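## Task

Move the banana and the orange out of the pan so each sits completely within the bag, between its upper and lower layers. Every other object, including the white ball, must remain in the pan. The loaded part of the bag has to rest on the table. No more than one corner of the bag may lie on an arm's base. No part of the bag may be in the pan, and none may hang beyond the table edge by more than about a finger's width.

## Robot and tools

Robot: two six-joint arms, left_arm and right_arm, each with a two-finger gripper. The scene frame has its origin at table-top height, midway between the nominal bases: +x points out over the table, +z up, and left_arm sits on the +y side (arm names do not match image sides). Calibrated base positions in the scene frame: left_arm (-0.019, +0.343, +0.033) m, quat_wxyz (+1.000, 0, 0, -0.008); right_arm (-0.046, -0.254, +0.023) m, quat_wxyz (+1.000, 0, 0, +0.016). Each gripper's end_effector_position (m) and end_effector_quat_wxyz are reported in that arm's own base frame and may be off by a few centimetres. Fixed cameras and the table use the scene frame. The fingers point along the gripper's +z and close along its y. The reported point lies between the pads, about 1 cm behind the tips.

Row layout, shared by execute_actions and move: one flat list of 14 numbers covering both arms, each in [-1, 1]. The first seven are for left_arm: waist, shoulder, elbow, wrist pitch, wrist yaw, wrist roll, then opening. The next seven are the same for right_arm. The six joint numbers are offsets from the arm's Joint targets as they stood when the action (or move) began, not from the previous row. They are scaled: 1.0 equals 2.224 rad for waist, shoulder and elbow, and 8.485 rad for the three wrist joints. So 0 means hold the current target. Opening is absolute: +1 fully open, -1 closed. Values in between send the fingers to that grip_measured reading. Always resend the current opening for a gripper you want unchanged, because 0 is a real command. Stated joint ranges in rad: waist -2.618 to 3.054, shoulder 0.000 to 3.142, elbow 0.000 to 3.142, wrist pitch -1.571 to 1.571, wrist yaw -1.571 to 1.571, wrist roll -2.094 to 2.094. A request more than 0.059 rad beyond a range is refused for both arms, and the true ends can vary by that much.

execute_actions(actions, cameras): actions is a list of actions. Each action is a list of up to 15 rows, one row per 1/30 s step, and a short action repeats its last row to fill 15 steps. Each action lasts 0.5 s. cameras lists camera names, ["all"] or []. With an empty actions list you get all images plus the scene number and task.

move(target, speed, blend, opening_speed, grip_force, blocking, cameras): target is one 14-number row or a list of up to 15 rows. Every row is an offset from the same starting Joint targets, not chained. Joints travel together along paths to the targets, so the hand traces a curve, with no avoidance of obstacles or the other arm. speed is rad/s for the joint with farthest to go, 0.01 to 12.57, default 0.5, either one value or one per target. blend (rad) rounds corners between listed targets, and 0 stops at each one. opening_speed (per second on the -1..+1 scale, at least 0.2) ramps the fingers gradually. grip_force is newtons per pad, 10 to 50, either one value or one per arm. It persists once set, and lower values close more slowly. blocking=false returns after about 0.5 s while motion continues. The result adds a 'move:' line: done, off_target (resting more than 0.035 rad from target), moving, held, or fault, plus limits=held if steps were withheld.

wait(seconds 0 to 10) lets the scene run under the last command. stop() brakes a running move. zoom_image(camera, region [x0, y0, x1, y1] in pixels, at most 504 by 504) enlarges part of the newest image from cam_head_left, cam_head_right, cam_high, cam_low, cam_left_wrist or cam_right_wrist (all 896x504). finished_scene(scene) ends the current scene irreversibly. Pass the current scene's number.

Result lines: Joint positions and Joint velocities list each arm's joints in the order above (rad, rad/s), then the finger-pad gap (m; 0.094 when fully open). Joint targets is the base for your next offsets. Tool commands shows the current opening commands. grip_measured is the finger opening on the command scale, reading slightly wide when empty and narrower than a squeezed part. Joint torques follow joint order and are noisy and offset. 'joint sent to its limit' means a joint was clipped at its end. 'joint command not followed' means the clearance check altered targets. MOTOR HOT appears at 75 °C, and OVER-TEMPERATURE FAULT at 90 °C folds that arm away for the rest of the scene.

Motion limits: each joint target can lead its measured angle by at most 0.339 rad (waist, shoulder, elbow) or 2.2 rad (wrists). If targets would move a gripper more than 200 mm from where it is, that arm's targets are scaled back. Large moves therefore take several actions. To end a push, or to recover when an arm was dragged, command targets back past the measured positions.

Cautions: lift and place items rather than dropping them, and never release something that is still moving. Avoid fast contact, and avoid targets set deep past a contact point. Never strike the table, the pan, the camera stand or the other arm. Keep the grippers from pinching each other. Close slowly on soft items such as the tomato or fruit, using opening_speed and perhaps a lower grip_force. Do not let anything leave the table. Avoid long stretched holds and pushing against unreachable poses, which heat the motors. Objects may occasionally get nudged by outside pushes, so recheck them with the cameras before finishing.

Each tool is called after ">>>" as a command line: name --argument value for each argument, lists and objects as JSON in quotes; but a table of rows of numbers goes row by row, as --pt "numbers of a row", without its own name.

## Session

>>> execute_actions --actions '[]'

Scene clock: 0.00 s.
left_arm: end_effector_position=(+0.3846, +0.0612, +0.0917) grip_measured=+1.000 end_effector_quat_wxyz=(+0.561, -0.128, +0.814, +0.083) | right_arm: end_effector_position=(+0.3920, -0.0260, +0.0787) grip_measured=+1.000 end_effector_quat_wxyz=(+0.546, +0.066, +0.829, -0.098)
Joint positions: left_arm=[0.056 1.503 0.373 0.754 -0.23 -0.099 0.094] | right_arm=[0.062 1.565 0.395 0.757 0.292 0.028 0.094]
Joint velocities: within noise
Joint torques (N m): no reading
Heat: left arm: 26 °C; right arm: 32 °C.
Joint targets: left_arm=[0.056 1.499 0.378 0.749 -0.230 -0.099] | right_arm=[0.062 1.556 0.405 0.770 0.293 0.028]
Tool commands: left_gripper/opening=+1.0 right_gripper/opening=+1.0

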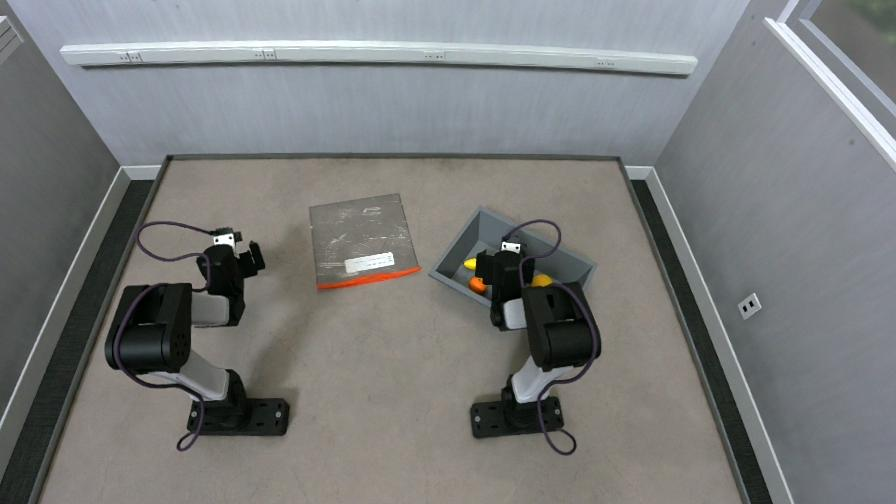

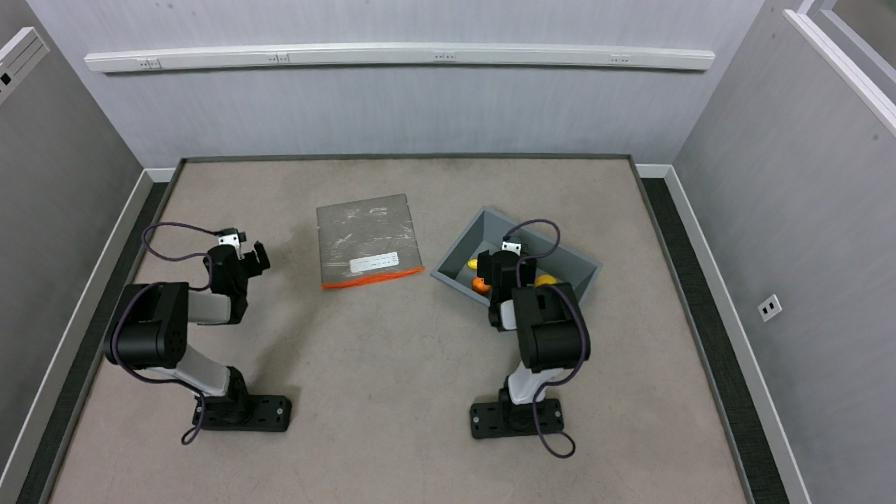

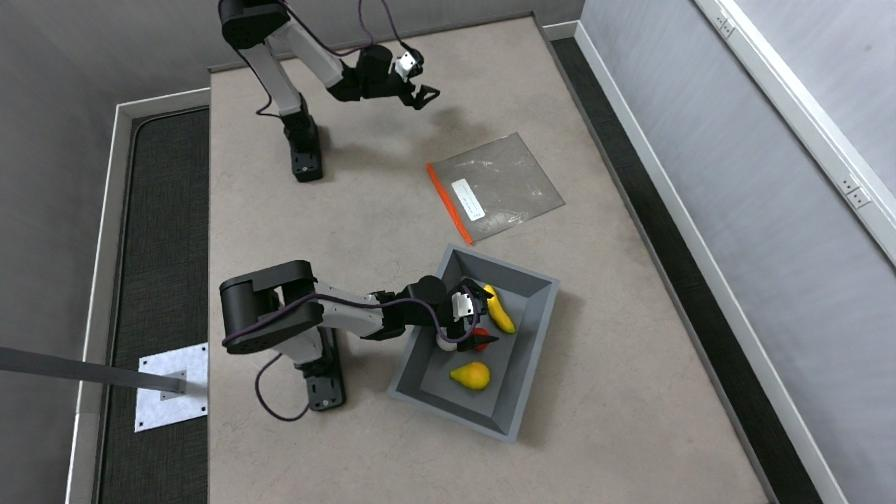

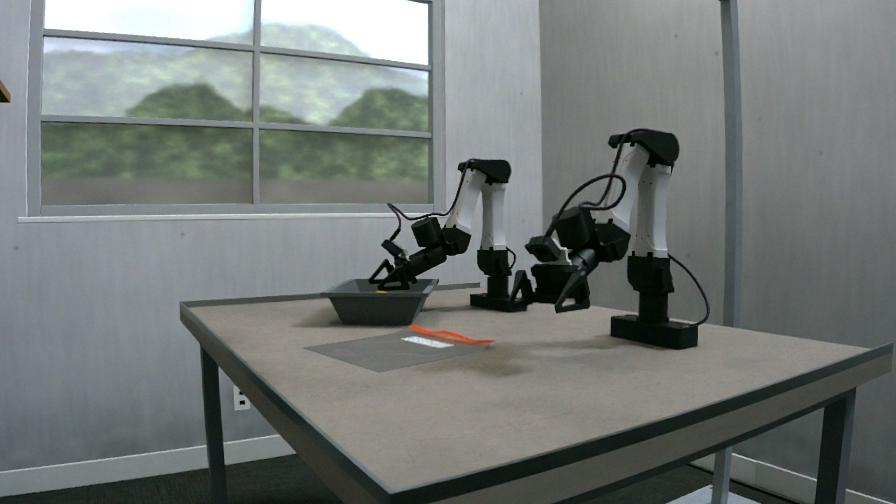

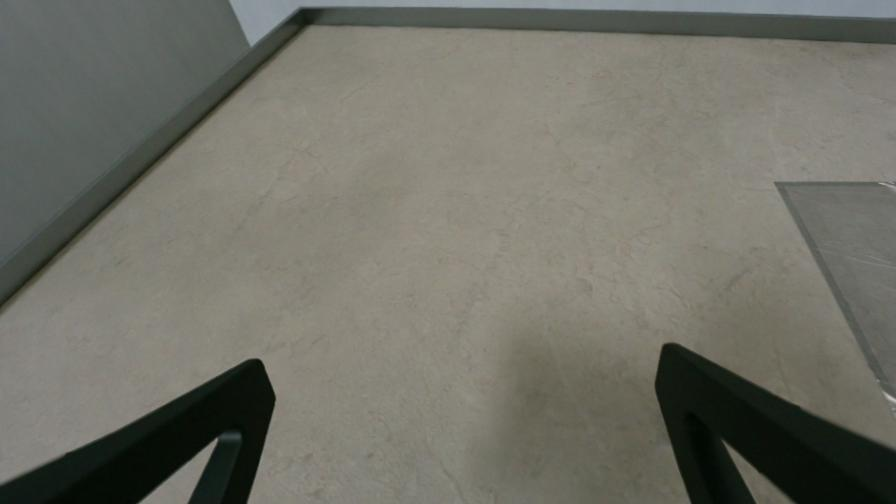

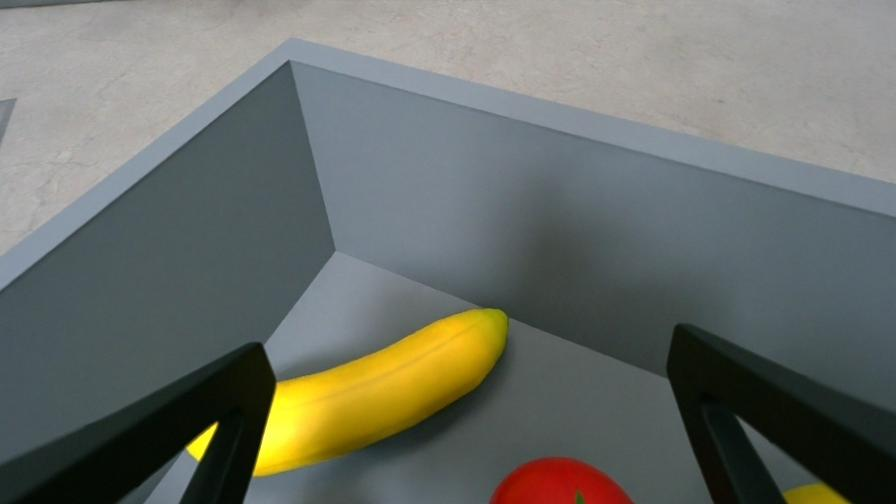

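>>> move --target '[-0.3534,0.0691,0.4699,-0.2144,0.0283,0.0128,0.5,0,0,0,0,0,0,1]' --speed 1.0 --cameras '["cam_left_wrist","cam_high","cam_head_left"]'

Scene clock: 3.37 s.
left_arm: end_effector_position=(+0.2680, -0.2378, +0.1399) grip_measured=+0.502 end_effector_quat_wxyz=(+0.131, +0.351, +0.926, -0.047) | right_arm: end_effector_position=(+0.3920, -0.0260, +0.0787) grip_measured=+1.000 end_effector_quat_wxyz=(+0.546, +0.066, +0.829, -0.098)
Joint positions: left_arm=[-0.728 1.638 1.403 -1.057 -0.005 -0.002 0.071] | right_arm=[0.062 1.565 0.395 0.757 0.292 0.028 0.094]
Joint torques (N m): left_arm=[0.09 -6.09 9.58 0.89 0.16 0.05] | right_arm=[0.05 -6.02 6.28 2 0.04 0.05]
Heat: left arm: 26 °C; right arm: 32 °C.
Joint targets: left_arm=[-0.730 1.653 1.423 -1.070 0.011 0.009] | right_arm=[0.062 1.556 0.405 0.770 0.293 0.028]
move: done
Images, in order (width x height): cam_head_left 896x504, cam_high 896x504, cam_left_wrist 896x504.

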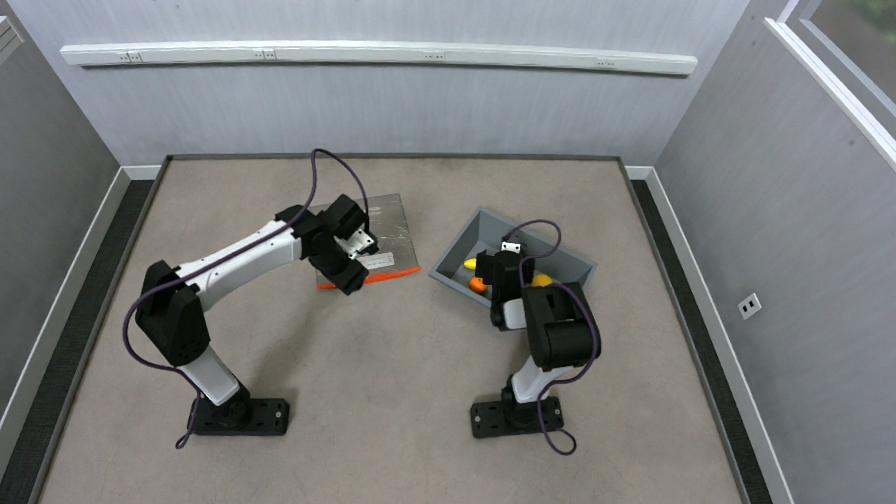

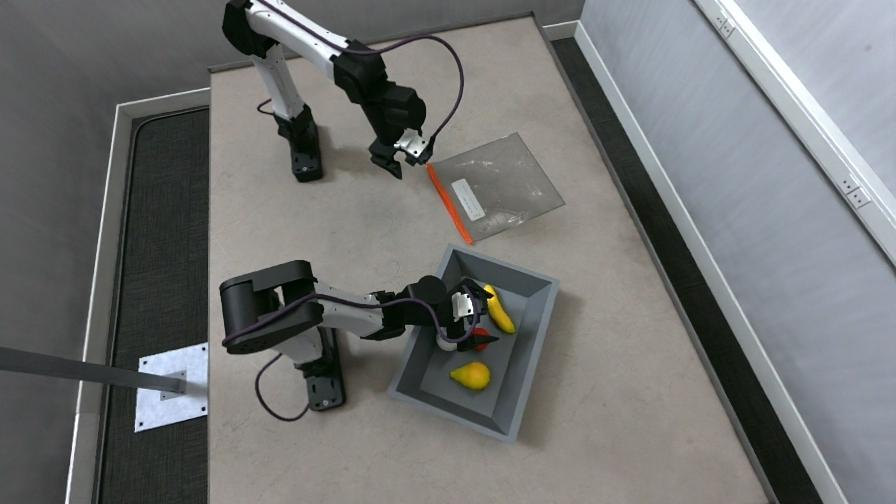

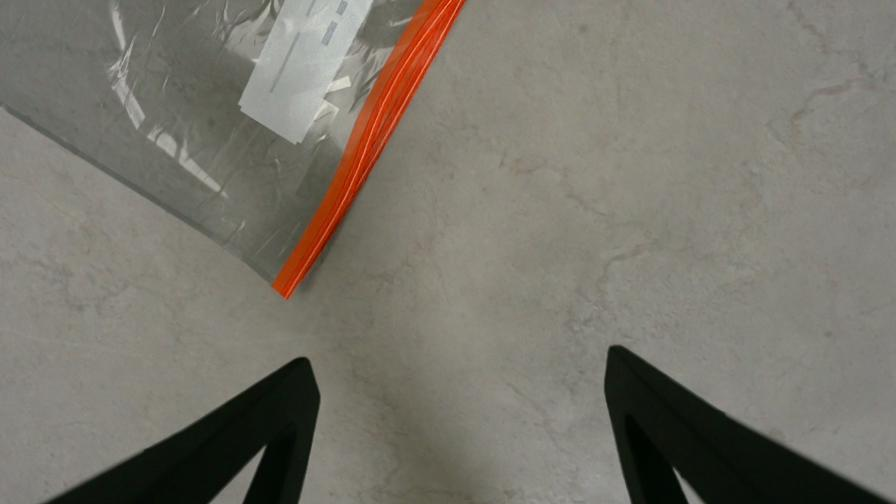

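>>> zoom_image --camera "cam_left_wrist" --region '[240, 0, 500, 310]'

>>> zoom_image --camera "cam_head_left" --region '[300, 180, 440, 300]'

Scaled by 1.626 from the camera's 896x504 image, which has a finer 1280x720 frame.

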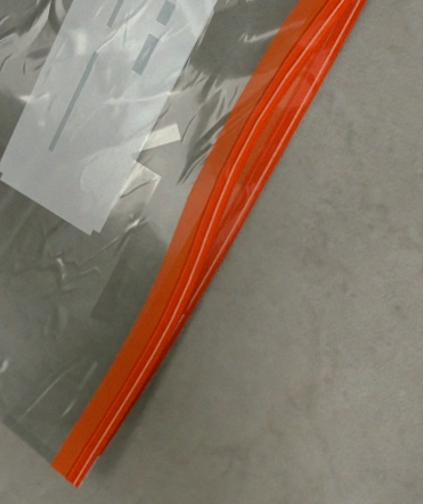

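Scaled by 3.600 from the camera's 896x504 image, which has a finer 1280x720 frame.

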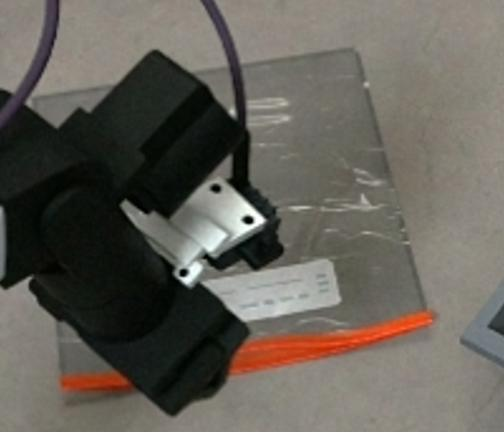

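>>> move --pt "0.054 -0.2253 -0.451 0.1199 0 0 -0.3 0 0 0 0 0 0 1" --pt "0.054 0.0189 -0.588 0.2482 -0.0013 0.184 -0.3 0 0 0 0 0 0 1" --speed 0.9 --blend 0.1 --cameras '["cam_left_wrist","cam_low"]'

Scene clock: 9.20 s.
left_arm: end_effector_position=(+0.2661, -0.1876, +0.0053) grip_measured=-0.298 end_effector_quat_wxyz=(+0.441, +0.769, +0.404, +0.227) | right_arm: end_effector_position=(+0.3920, -0.0260, +0.0787) grip_measured=+1.000 end_effector_quat_wxyz=(+0.546, +0.066, +0.829, -0.098)
Joint positions: left_arm=[-0.617 1.684 0.122 1.029 -0.005 1.559 0.033] | right_arm=[0.062 1.565 0.395 0.757 0.292 0.028 0.094]
Joint torques (N m): left_arm=[0.72 -3.45 2.97 2.28 0.08 0] | right_arm=[0.03 -6.05 6.3 2 0.05 0.05]
Heat: left arm: 27 °C; right arm: 33 °C.
Joint targets: left_arm=[-0.610 1.695 0.116 1.036 -0.001 1.571] | right_arm=[0.062 1.556 0.405 0.770 0.293 0.028]
move: done
Images, in order (width x height): cam_low 896x504, cam_left_wrist 896x504.

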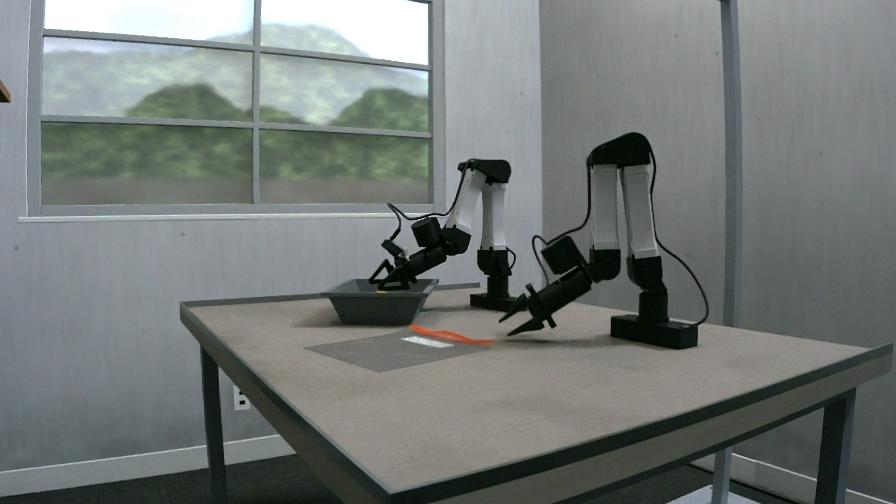

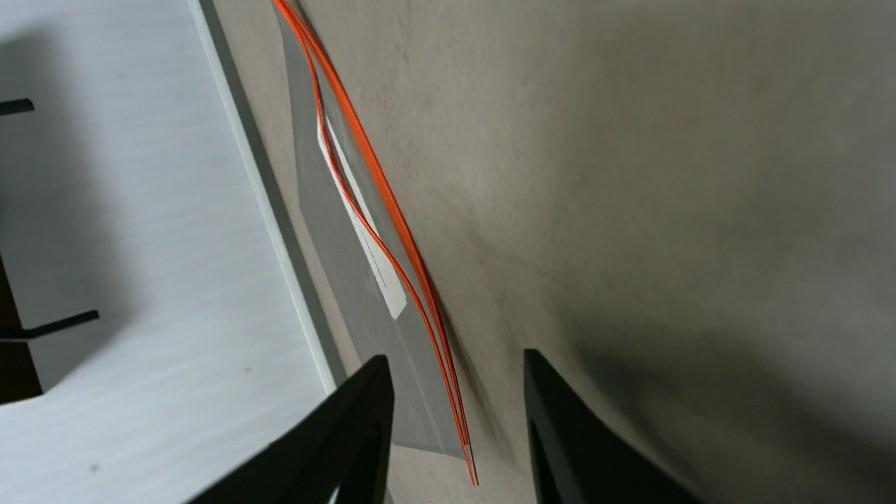

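>>> move --target '[0,0.0776,0.0872,0,0,0,-0.5,0,0,0,0,0,0,1]' --speed 0.4 --cameras '["cam_left_wrist"]'

Scene clock: 10.77 s.
left_arm: end_effector_position=(+0.3044, -0.2148, -0.0008) grip_measured=-0.498 end_effector_quat_wxyz=(+0.445, +0.766, +0.403, +0.229) | right_arm: end_effector_position=(+0.3920, -0.0260, +0.0787) grip_measured=+1.000 end_effector_quat_wxyz=(+0.546, +0.066, +0.829, -0.098)
Joint positions: left_arm=[-0.617 1.854 0.299 1.032 -0.005 1.56 0.024] | right_arm=[0.062 1.565 0.395 0.757 0.292 0.028 0.094]
Joint torques (N m): left_arm=[0.75 -4.79 4.7 2.25 0.07 0] | right_arm=[0.02 -6.02 6.27 2 0.05 0.05]
Heat: left arm: 28 °C; right arm: 33 °C.
Joint targets: left_arm=[-0.610 1.868 0.310 1.036 -0.001 1.570] | right_arm=[0.062 1.556 0.405 0.770 0.293 0.028]
move: done
Images, in order (width x height): cam_left_wrist 896x504.

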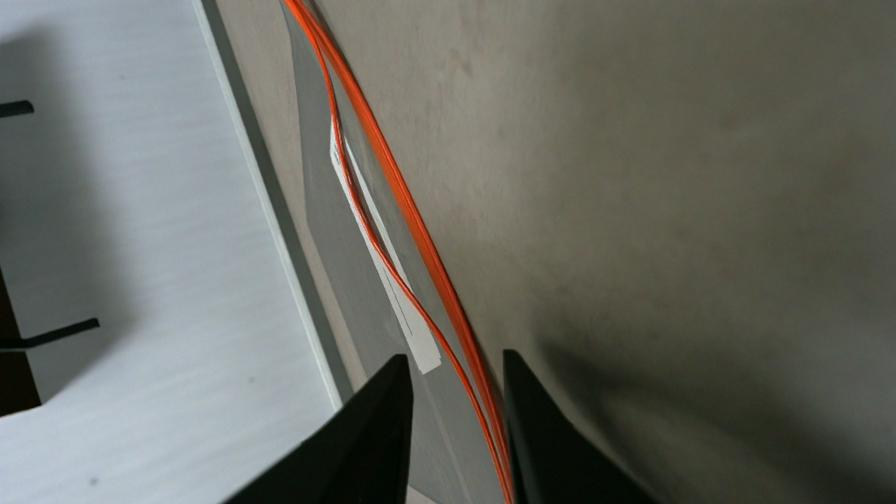

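>>> move --target '[0,0.0076,0.0472,-0.0107,0,0,-0.5,0,0,0,0,0,0,1]' --speed 0.3 --cameras '["cam_left_wrist"]'

Scene clock: 12.50 s.
left_arm: end_effector_position=(+0.3265, -0.2304, +0.0083) grip_measured=-0.498 end_effector_quat_wxyz=(+0.451, +0.763, +0.401, +0.232) | right_arm: end_effector_position=(+0.3920, -0.0260, +0.0787) grip_measured=+1.000 end_effector_quat_wxyz=(+0.546, +0.066, +0.829, -0.098)
Joint positions: left_arm=[-0.617 1.869 0.402 0.961 -0.005 1.56 0.024] | right_arm=[0.062 1.565 0.395 0.757 0.292 0.028 0.094]
Joint torques (N m): left_arm=[0.73 -5.3 5.48 2.11 0.07 0.01] | right_arm=[0.05 -6.02 6.27 2 0.05 0.05]
Heat: left arm: 28 °C; right arm: 33 °C.
Joint targets: left_arm=[-0.610 1.884 0.414 0.945 -0.001 1.570] | right_arm=[0.062 1.556 0.405 0.770 0.293 0.028]
move: done
Images, in order (width x height): cam_left_wrist 896x504.

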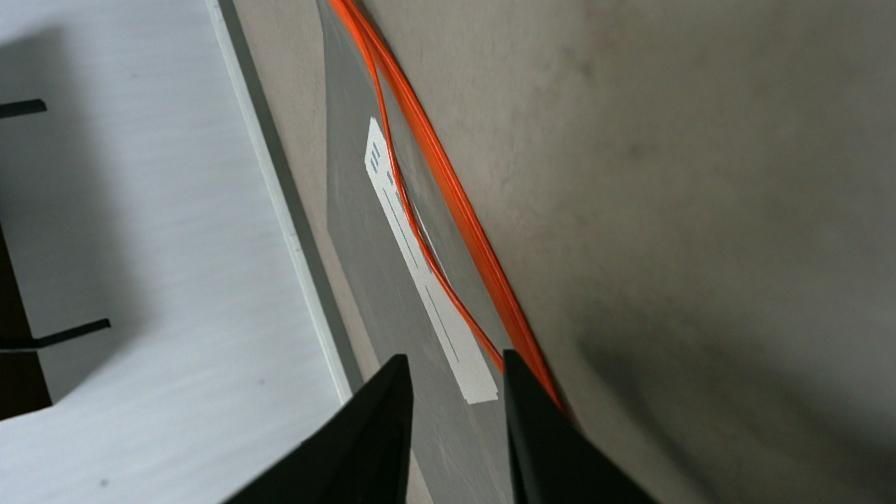

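>>> move --target '[0,0.0333,0.058,-0.0077,0,0,-0.5,0,0,0,0,0,0,1]' --speed 0.25 --cameras '["cam_left_wrist"]'

Scene clock: 14.13 s.
left_arm: end_effector_position=(+0.3506, -0.2476, +0.0043) grip_measured=-0.498 end_effector_quat_wxyz=(+0.447, +0.765, +0.402, +0.230) | right_arm: end_effector_position=(+0.3920, -0.0260, +0.0787) grip_measured=+1.000 end_effector_quat_wxyz=(+0.546, +0.066, +0.829, -0.098)
Joint positions: left_arm=[-0.617 1.943 0.53 0.896 -0.005 1.56 0.024] | right_arm=[0.062 1.565 0.395 0.757 0.292 0.028 0.094]
Joint torques (N m): left_arm=[0.72 -6.16 5.93 2.05 0.08 0.01] | right_arm=[0.05 -6.01 6.27 2 0.05 0.05]
Heat: left arm: 28 °C; right arm: 34 °C.
Joint targets: left_arm=[-0.610 1.959 0.543 0.880 -0.001 1.570] | right_arm=[0.062 1.556 0.405 0.770 0.293 0.028]
move: done
Images, in order (width x height): cam_left_wrist 896x504.

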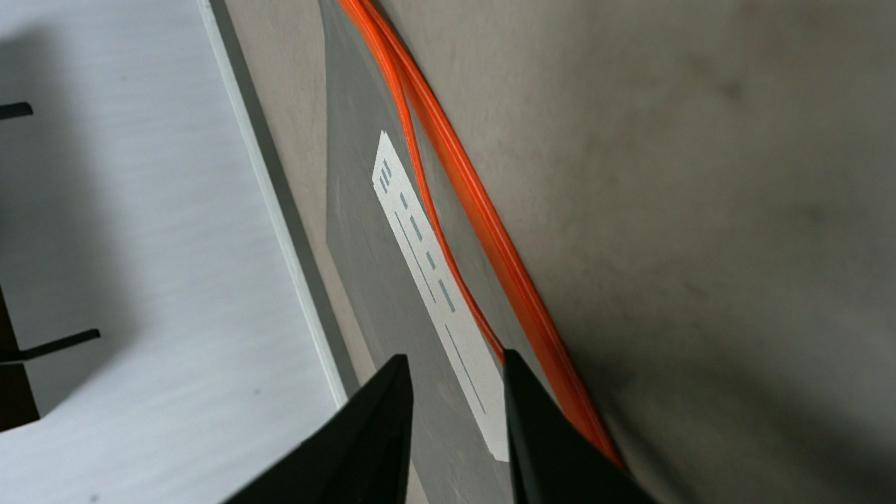

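>>> move --target '[0,0.0234,0.0378,-0.0038,0,0,-0.5,0,0,0,0,0,0,1]' --speed 0.2 --cameras '["cam_left_wrist"]'

Scene clock: 15.83 s.
left_arm: end_effector_position=(+0.3668, -0.2590, +0.0023) grip_measured=-0.498 end_effector_quat_wxyz=(+0.447, +0.765, +0.402, +0.230) | right_arm: end_effector_position=(+0.3920, -0.0260, +0.0787) grip_measured=+1.000 end_effector_quat_wxyz=(+0.546, +0.066, +0.829, -0.098)
Joint positions: left_arm=[-0.617 1.994 0.613 0.864 -0.005 1.56 0.024] | right_arm=[0.062 1.565 0.395 0.757 0.292 0.028 0.094]
Joint torques (N m): left_arm=[0.73 -6.65 6.22 2.06 0.07 0.01] | right_arm=[0.03 -6.04 6.28 2 0.04 0.05]
Heat: left arm: 29 °C; right arm: 34 °C.
Joint targets: left_arm=[-0.610 2.011 0.628 0.848 -0.001 1.570] | right_arm=[0.062 1.556 0.405 0.770 0.293 0.028]
move: done
Images, in order (width x height): cam_left_wrist 896x504.

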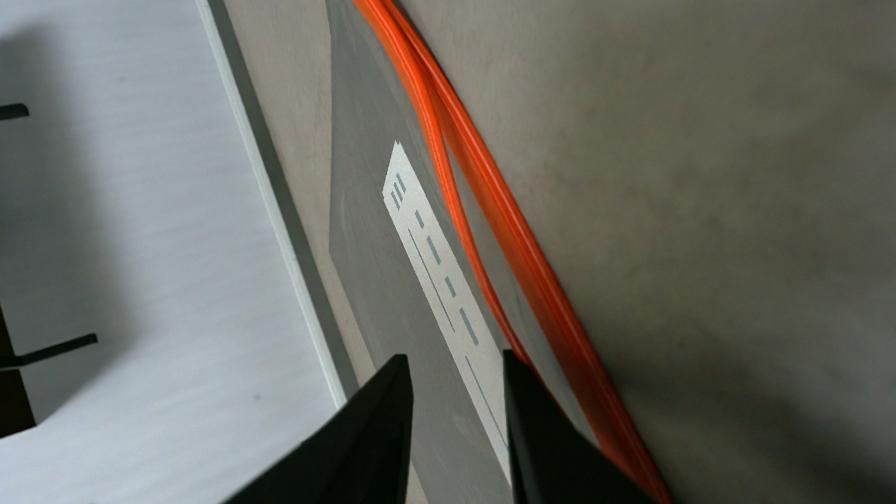

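>>> move --pt "0 -0.0517 -0.0576 0.0038 0 0 -0.5 0 0 0 0 0 0 1" --pt "0 -0.0252 -0.0508 0.0091 0 0 -0.5 0 0 0 0 0 0 1" --speed 0.25 --cameras '["cam_left_wrist"]'

Scene clock: 18.63 s.
left_arm: end_effector_position=(+0.3468, -0.2448, +0.0033) grip_measured=-0.498 end_effector_quat_wxyz=(+0.448, +0.765, +0.402, +0.231) | right_arm: end_effector_position=(+0.3920, -0.0260, +0.0787) grip_measured=+1.000 end_effector_quat_wxyz=(+0.546, +0.066, +0.829, -0.098)
Joint positions: left_arm=[-0.617 1.94 0.508 0.918 -0.005 1.56 0.024] | right_arm=[0.062 1.565 0.395 0.757 0.292 0.028 0.094]
Joint torques (N m): left_arm=[0.75 -6.2 5.14 2.34 0.08 0.01] | right_arm=[0.02 -6.02 6.28 2 0.05 0.05]
Heat: left arm: 29 °C; right arm: 34 °C.
Joint targets: left_arm=[-0.610 1.954 0.515 0.925 -0.001 1.570] | right_arm=[0.062 1.556 0.405 0.770 0.293 0.028]
move: done
Images, in order (width x height): cam_left_wrist 896x504.

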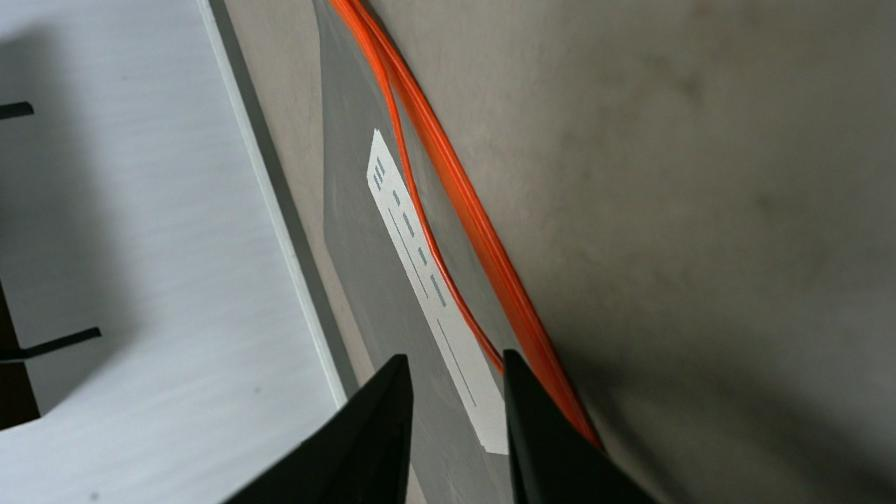

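>>> move --target '[0,0.0184,0.0279,-0.0047,0,0,-0.5,0,0,0,0,0,0,1]' --speed 0.2 --cameras '["cam_left_wrist"]'

Scene clock: 26.37 s.
left_arm: end_effector_position=(+0.3574, -0.2523, +0.0008) grip_measured=-0.498 end_effector_quat_wxyz=(+0.448, +0.765, +0.402, +0.231) | right_arm: end_effector_position=(+0.3920, -0.0260, +0.0787) grip_measured=+1.000 end_effector_quat_wxyz=(+0.546, +0.066, +0.829, -0.098)
Joint positions: left_arm=[-0.617 1.979 0.562 0.901 -0.005 1.56 0.024] | right_arm=[0.062 1.565 0.395 0.757 0.292 0.028 0.094]
Joint torques (N m): left_arm=[0.72 -6.39 5.98 2.02 0.07 0.01] | right_arm=[0.01 -6.04 6.3 1.99 0.05 0.05]
Heat: left arm: 31 °C; right arm: 34 °C.
Joint targets: left_arm=[-0.610 1.995 0.577 0.885 -0.001 1.570] | right_arm=[0.062 1.556 0.405 0.770 0.293 0.028]
move: done
Images, in order (width x height): cam_left_wrist 896x504.

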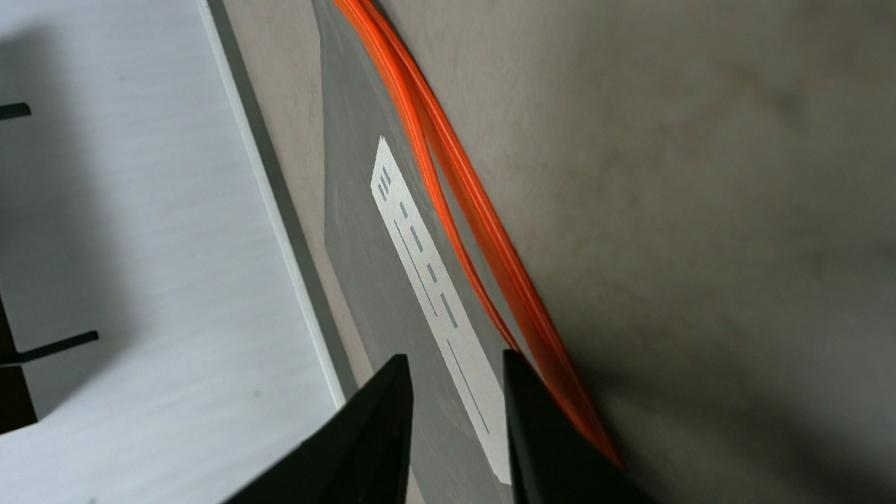

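>>> move --pt "0 -0.0445 -0.0346 0 0 0 -0.5 0 0 0 0 0 0 1" --pt "0 -0.2226 0.0103 -0.0689 0 0 -0.3 0 0 0 0 0 0 1" --pt "0 0.0382 0.5724 -0.2622 0 -0.1025 -0.3 0 0 0 0 0 0 1" --speed 0.7 --blend 0.05 --cameras '["cam_left_wrist","cam_low","cam_high"]'

Scene clock: 32.60 s.
left_arm: end_effector_position=(+0.3262, -0.2302, +0.1007) grip_measured=-0.302 end_effector_quat_wxyz=(+0.006, +0.617, +0.787, +0.003) | right_arm: end_effector_position=(+0.3920, -0.0260, +0.0787) grip_measured=+1.000 end_effector_quat_wxyz=(+0.546, +0.066, +0.829, -0.098)
Joint positions: left_arm=[-0.617 2.06 1.828 -1.327 -0.005 0.712 0.033] | right_arm=[0.062 1.565 0.395 0.757 0.292 0.028 0.094]
Joint torques (N m): left_arm=[0.72 -8.84 9.09 0.26 0.08 -0.13] | right_arm=[0.03 -6.05 6.27 2 0.04 0.05]
Heat: left arm: 30 °C; right arm: 35 °C.
Joint targets: left_arm=[-0.610 2.080 1.850 -1.340 -0.001 0.701] | right_arm=[0.062 1.556 0.405 0.770 0.293 0.028]
move: done; blend cut to 0.0495 rad at target 1, 0 rad at target 2
Images, in order (width x height): cam_high 896x504, cam_low 896x504, cam_left_wrist 896x504.

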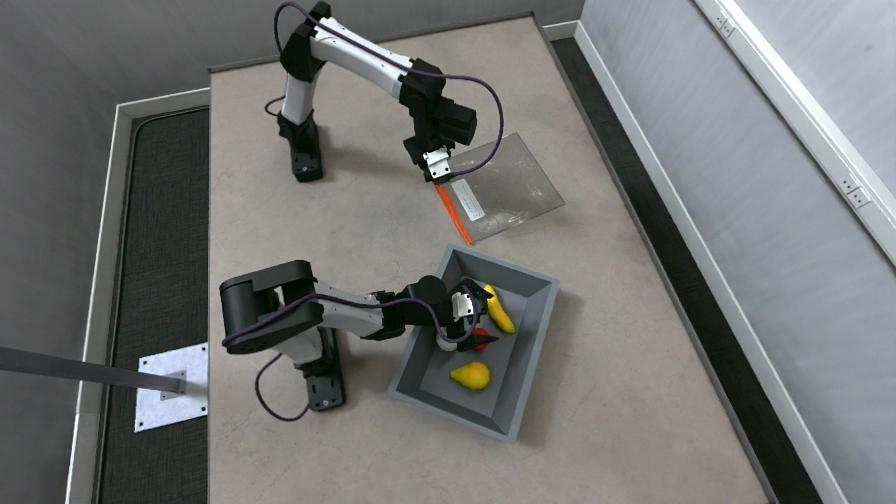

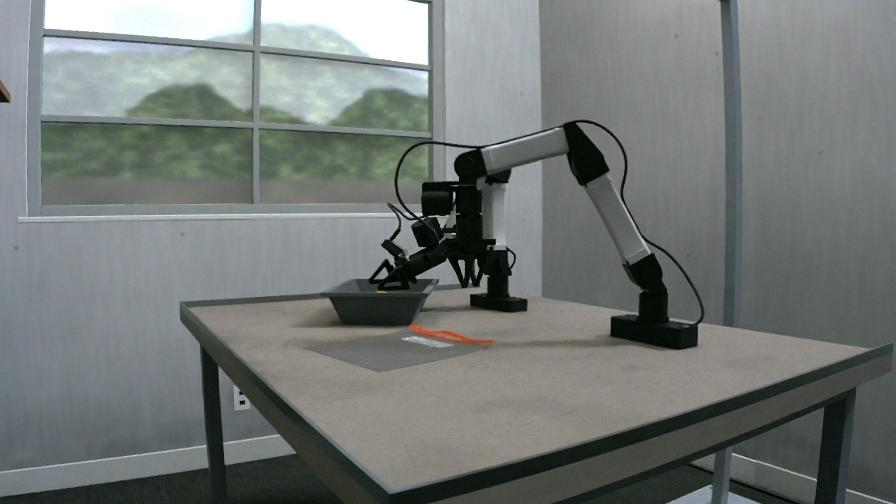

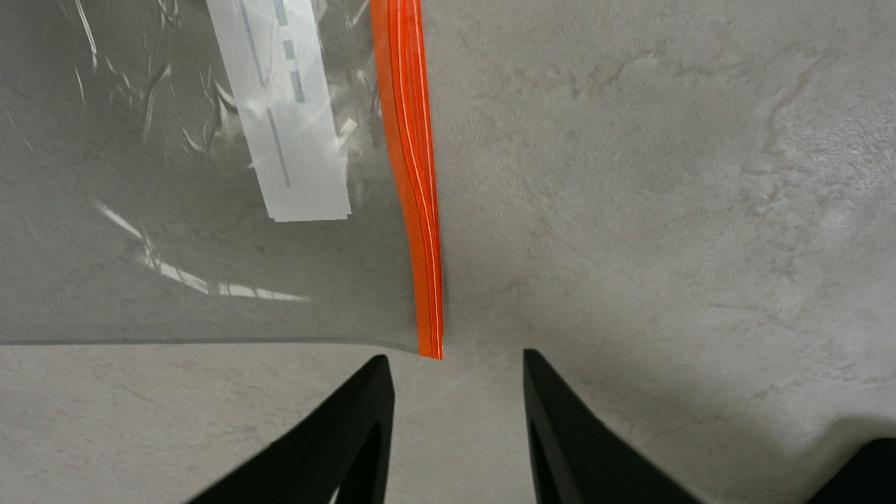

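>>> zoom_image --camera "cam_left_wrist" --region '[330, 0, 520, 370]'

Scaled by 1.362 from the camera's 896x504 image, which has a finer 1280x720 frame.

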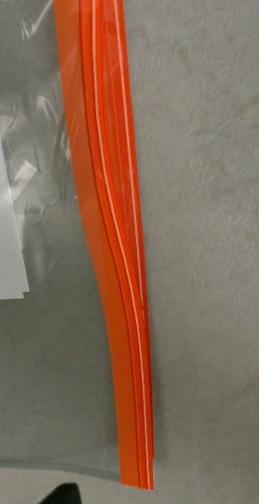

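>>> move --target '[0.025,0.0351,-0.1394,0.0438,0,0.0052,-0.35,0,0,0,0,0,0,1]' --speed 0.4 --cameras '["cam_left_wrist","cam_low"]'

Scene clock: 35.40 s.
left_arm: end_effector_position=(+0.3377, -0.2109, -0.0010) grip_measured=-0.348 end_effector_quat_wxyz=(-0.003, +0.603, +0.798, +0.002) | right_arm: end_effector_position=(+0.3920, -0.0260, +0.0787) grip_measured=+1.000 end_effector_quat_wxyz=(+0.546, +0.066, +0.829, -0.098)
Joint positions: left_arm=[-0.56 2.144 1.547 -0.979 -0.005 0.733 0.031] | right_arm=[0.062 1.565 0.395 0.757 0.292 0.028 0.094]
Joint torques (N m): left_arm=[0.62 -9.66 5.89 0.44 0.09 0.07] | right_arm=[0.03 -6.02 6.27 2 0.05 0.05]
Heat: left arm: 30 °C; right arm: 35 °C.
Joint targets: left_arm=[-0.555 2.158 1.540 -0.968 -0.001 0.745] | right_arm=[0.062 1.556 0.405 0.770 0.293 0.028]
move: done
Images, in order (width x height): cam_low 896x504, cam_left_wrist 896x504.

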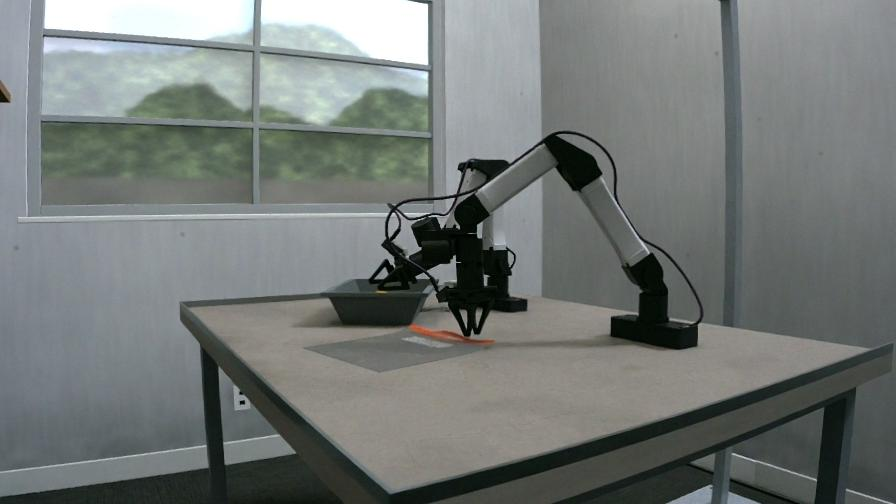

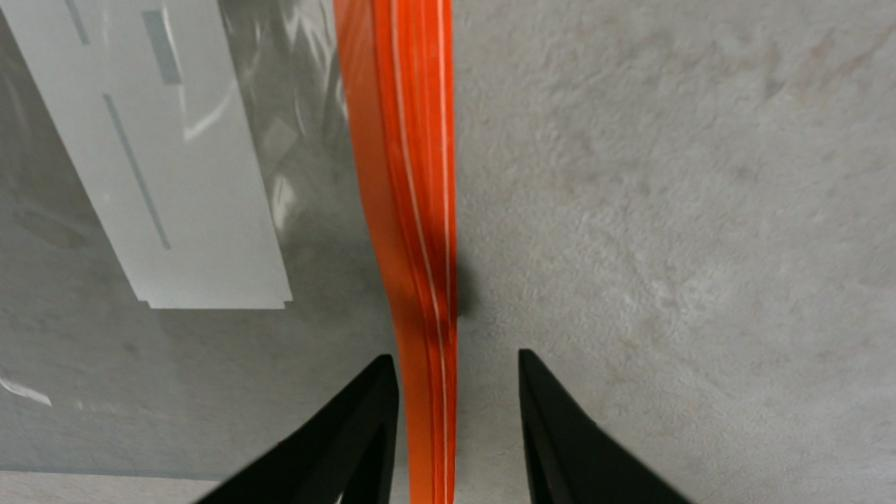

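>>> zoom_image --camera "cam_left_wrist" --region '[300, 0, 520, 400]'

>>> zoom_image --camera "cam_low" --region '[400, 270, 520, 360]'

Scaled by 1.260 from the camera's 896x504 image, which has a finer 1280x720 frame.

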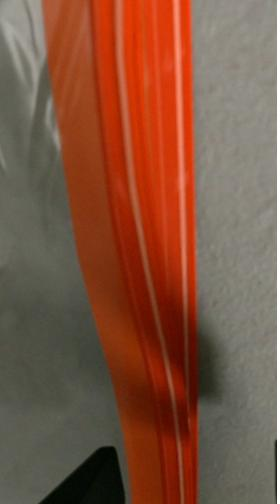

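Scaled by 4.200 from the camera's 896x504 image, which has a finer 1280x720 frame.

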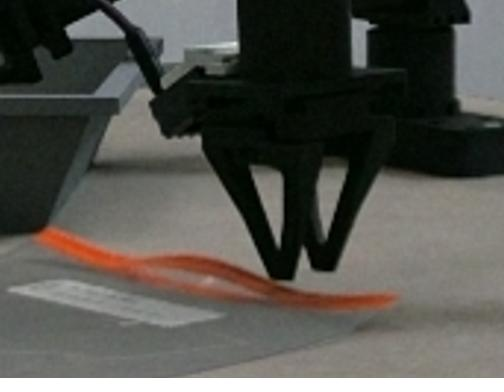

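>>> move --pt "0 0 0.05 -0.0131 0 0 -0.3 0 0 0 0 0 0 1" --pt "-0.0153 0.0468 0.1259 -0.0173 0 -0.004 -0.3 0 0 0 0 0 0 1" --speed 0.4 --blend 0.03 --cameras '["cam_left_wrist","cam_low"]'

>>> zoom_image --camera "cam_low" --region '[400, 270, 520, 360]'

Scene clock: 37.87 s.
left_arm: end_effector_position=(+0.3651, -0.2410, +0.0212) grip_measured=-0.302 end_effector_quat_wxyz=(+0.012, +0.608, +0.794, +0.003) | right_arm: end_effector_position=(+0.3920, -0.0260, +0.0787) grip_measured=+1.000 end_effector_quat_wxyz=(+0.546, +0.066, +0.829, -0.098)
Joint positions: left_arm=[-0.585 2.243 1.799 -1.103 -0.005 0.722 0.033] | right_arm=[0.062 1.565 0.395 0.757 0.292 0.028 0.094]
Joint torques (N m): left_arm=[-0.03 -10.25 8.96 0.29 0.09 -0.13] | right_arm=[0.02 -6.02 6.28 2 0.04 0.05]
Heat: left arm: 29 °C; right arm: 35 °C.
Joint targets: left_arm=[-0.589 2.262 1.820 -1.115 -0.001 0.711] | right_arm=[0.062 1.556 0.405 0.770 0.293 0.028]
move: done
Images, in order (width x height): cam_low 896x504, cam_left_wrist 896x504.

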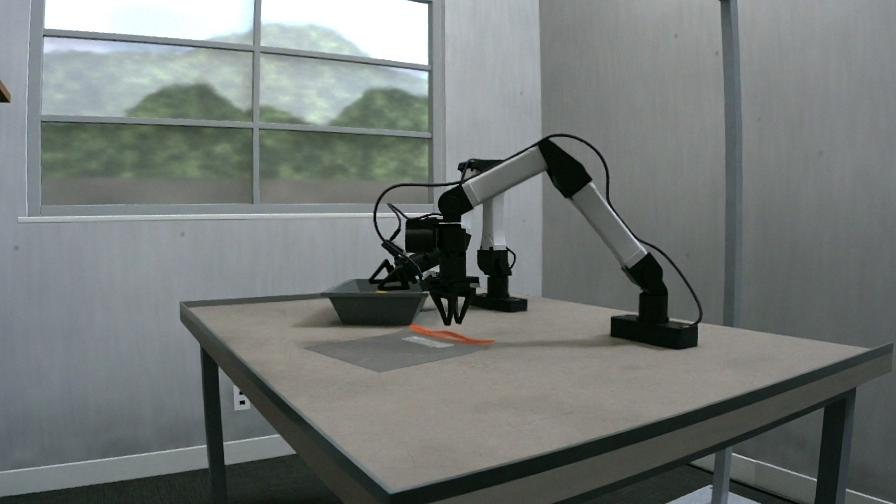

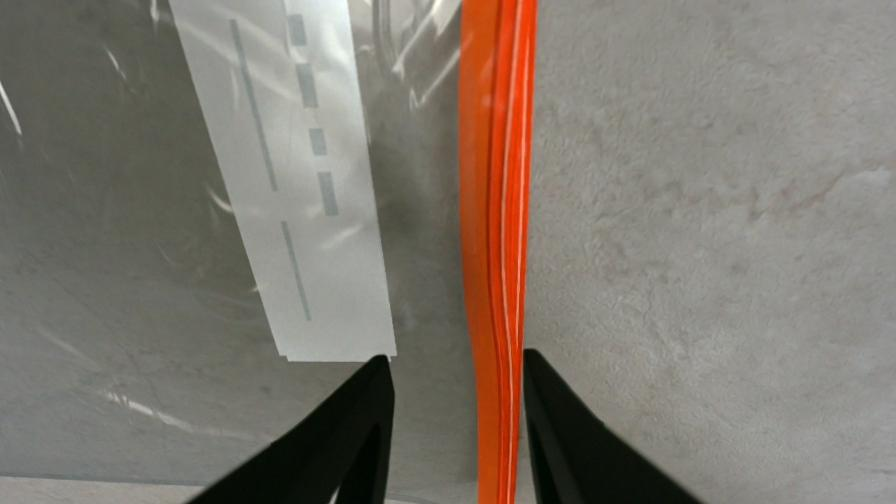

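Scaled by 4.200 from the camera's 896x504 image, which has a finer 1280x720 frame.

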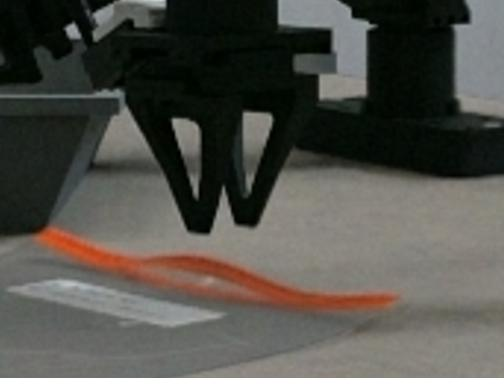

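>>> move --pt "-0.0108 0 0 0 0 -0.0028 -0.3 0 0 0 0 0 0 1" --pt "-0.0108 0.0103 -0.0526 0.0124 0 -0.0028 -0.3 0 0 0 0 0 0 1" --speed 0.2 --cameras '["cam_left_wrist","cam_low"]'

>>> zoom_image --camera "cam_low" --region '[400, 270, 520, 360]'

Scene clock: 40.77 s.
left_arm: end_effector_position=(+0.3513, -0.2436, -0.0107) grip_measured=-0.302 end_effector_quat_wxyz=(-0.004, +0.608, +0.794, +0.002) | right_arm: end_effector_position=(+0.3920, -0.0260, +0.0787) grip_measured=+1.000 end_effector_quat_wxyz=(+0.546, +0.066, +0.829, -0.098)
Joint positions: left_arm=[-0.608 2.268 1.711 -1.021 -0.005 0.698 0.033] | right_arm=[0.062 1.565 0.395 0.757 0.292 0.028 0.094]
Joint torques (N m): left_arm=[-0.12 -10.36 5.82 0.43 0.07 -0.13] | right_arm=[0.03 -6.02 6.28 2 0.05 0.05]
Heat: left arm: 29 °C; right arm: 35 °C.
Joint targets: left_arm=[-0.613 2.286 1.703 -1.010 -0.001 0.687] | right_arm=[0.062 1.556 0.405 0.770 0.293 0.028]
move: done
Images, in order (width x height): cam_low 896x504, cam_left_wrist 896x504.

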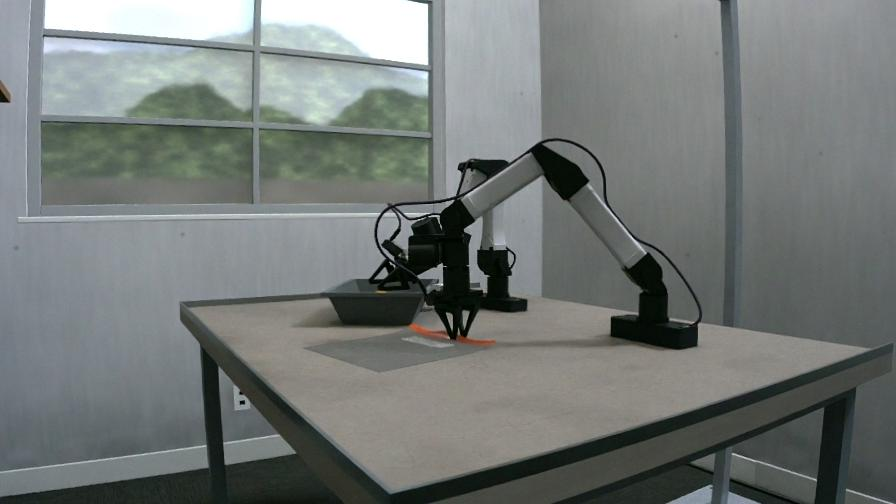

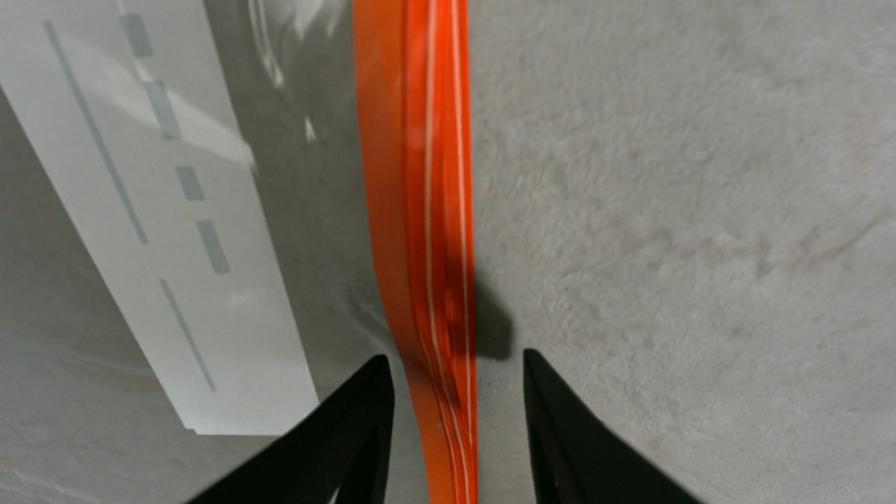

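Scaled by 4.200 from the camera's 896x504 image, which has a finer 1280x720 frame.

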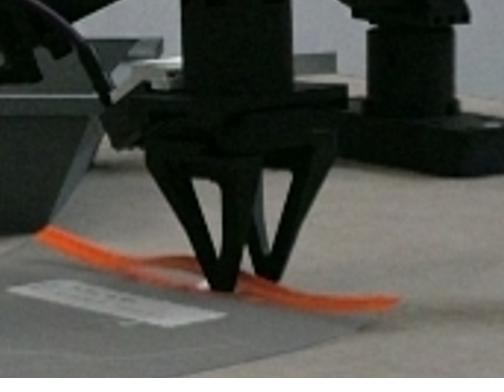

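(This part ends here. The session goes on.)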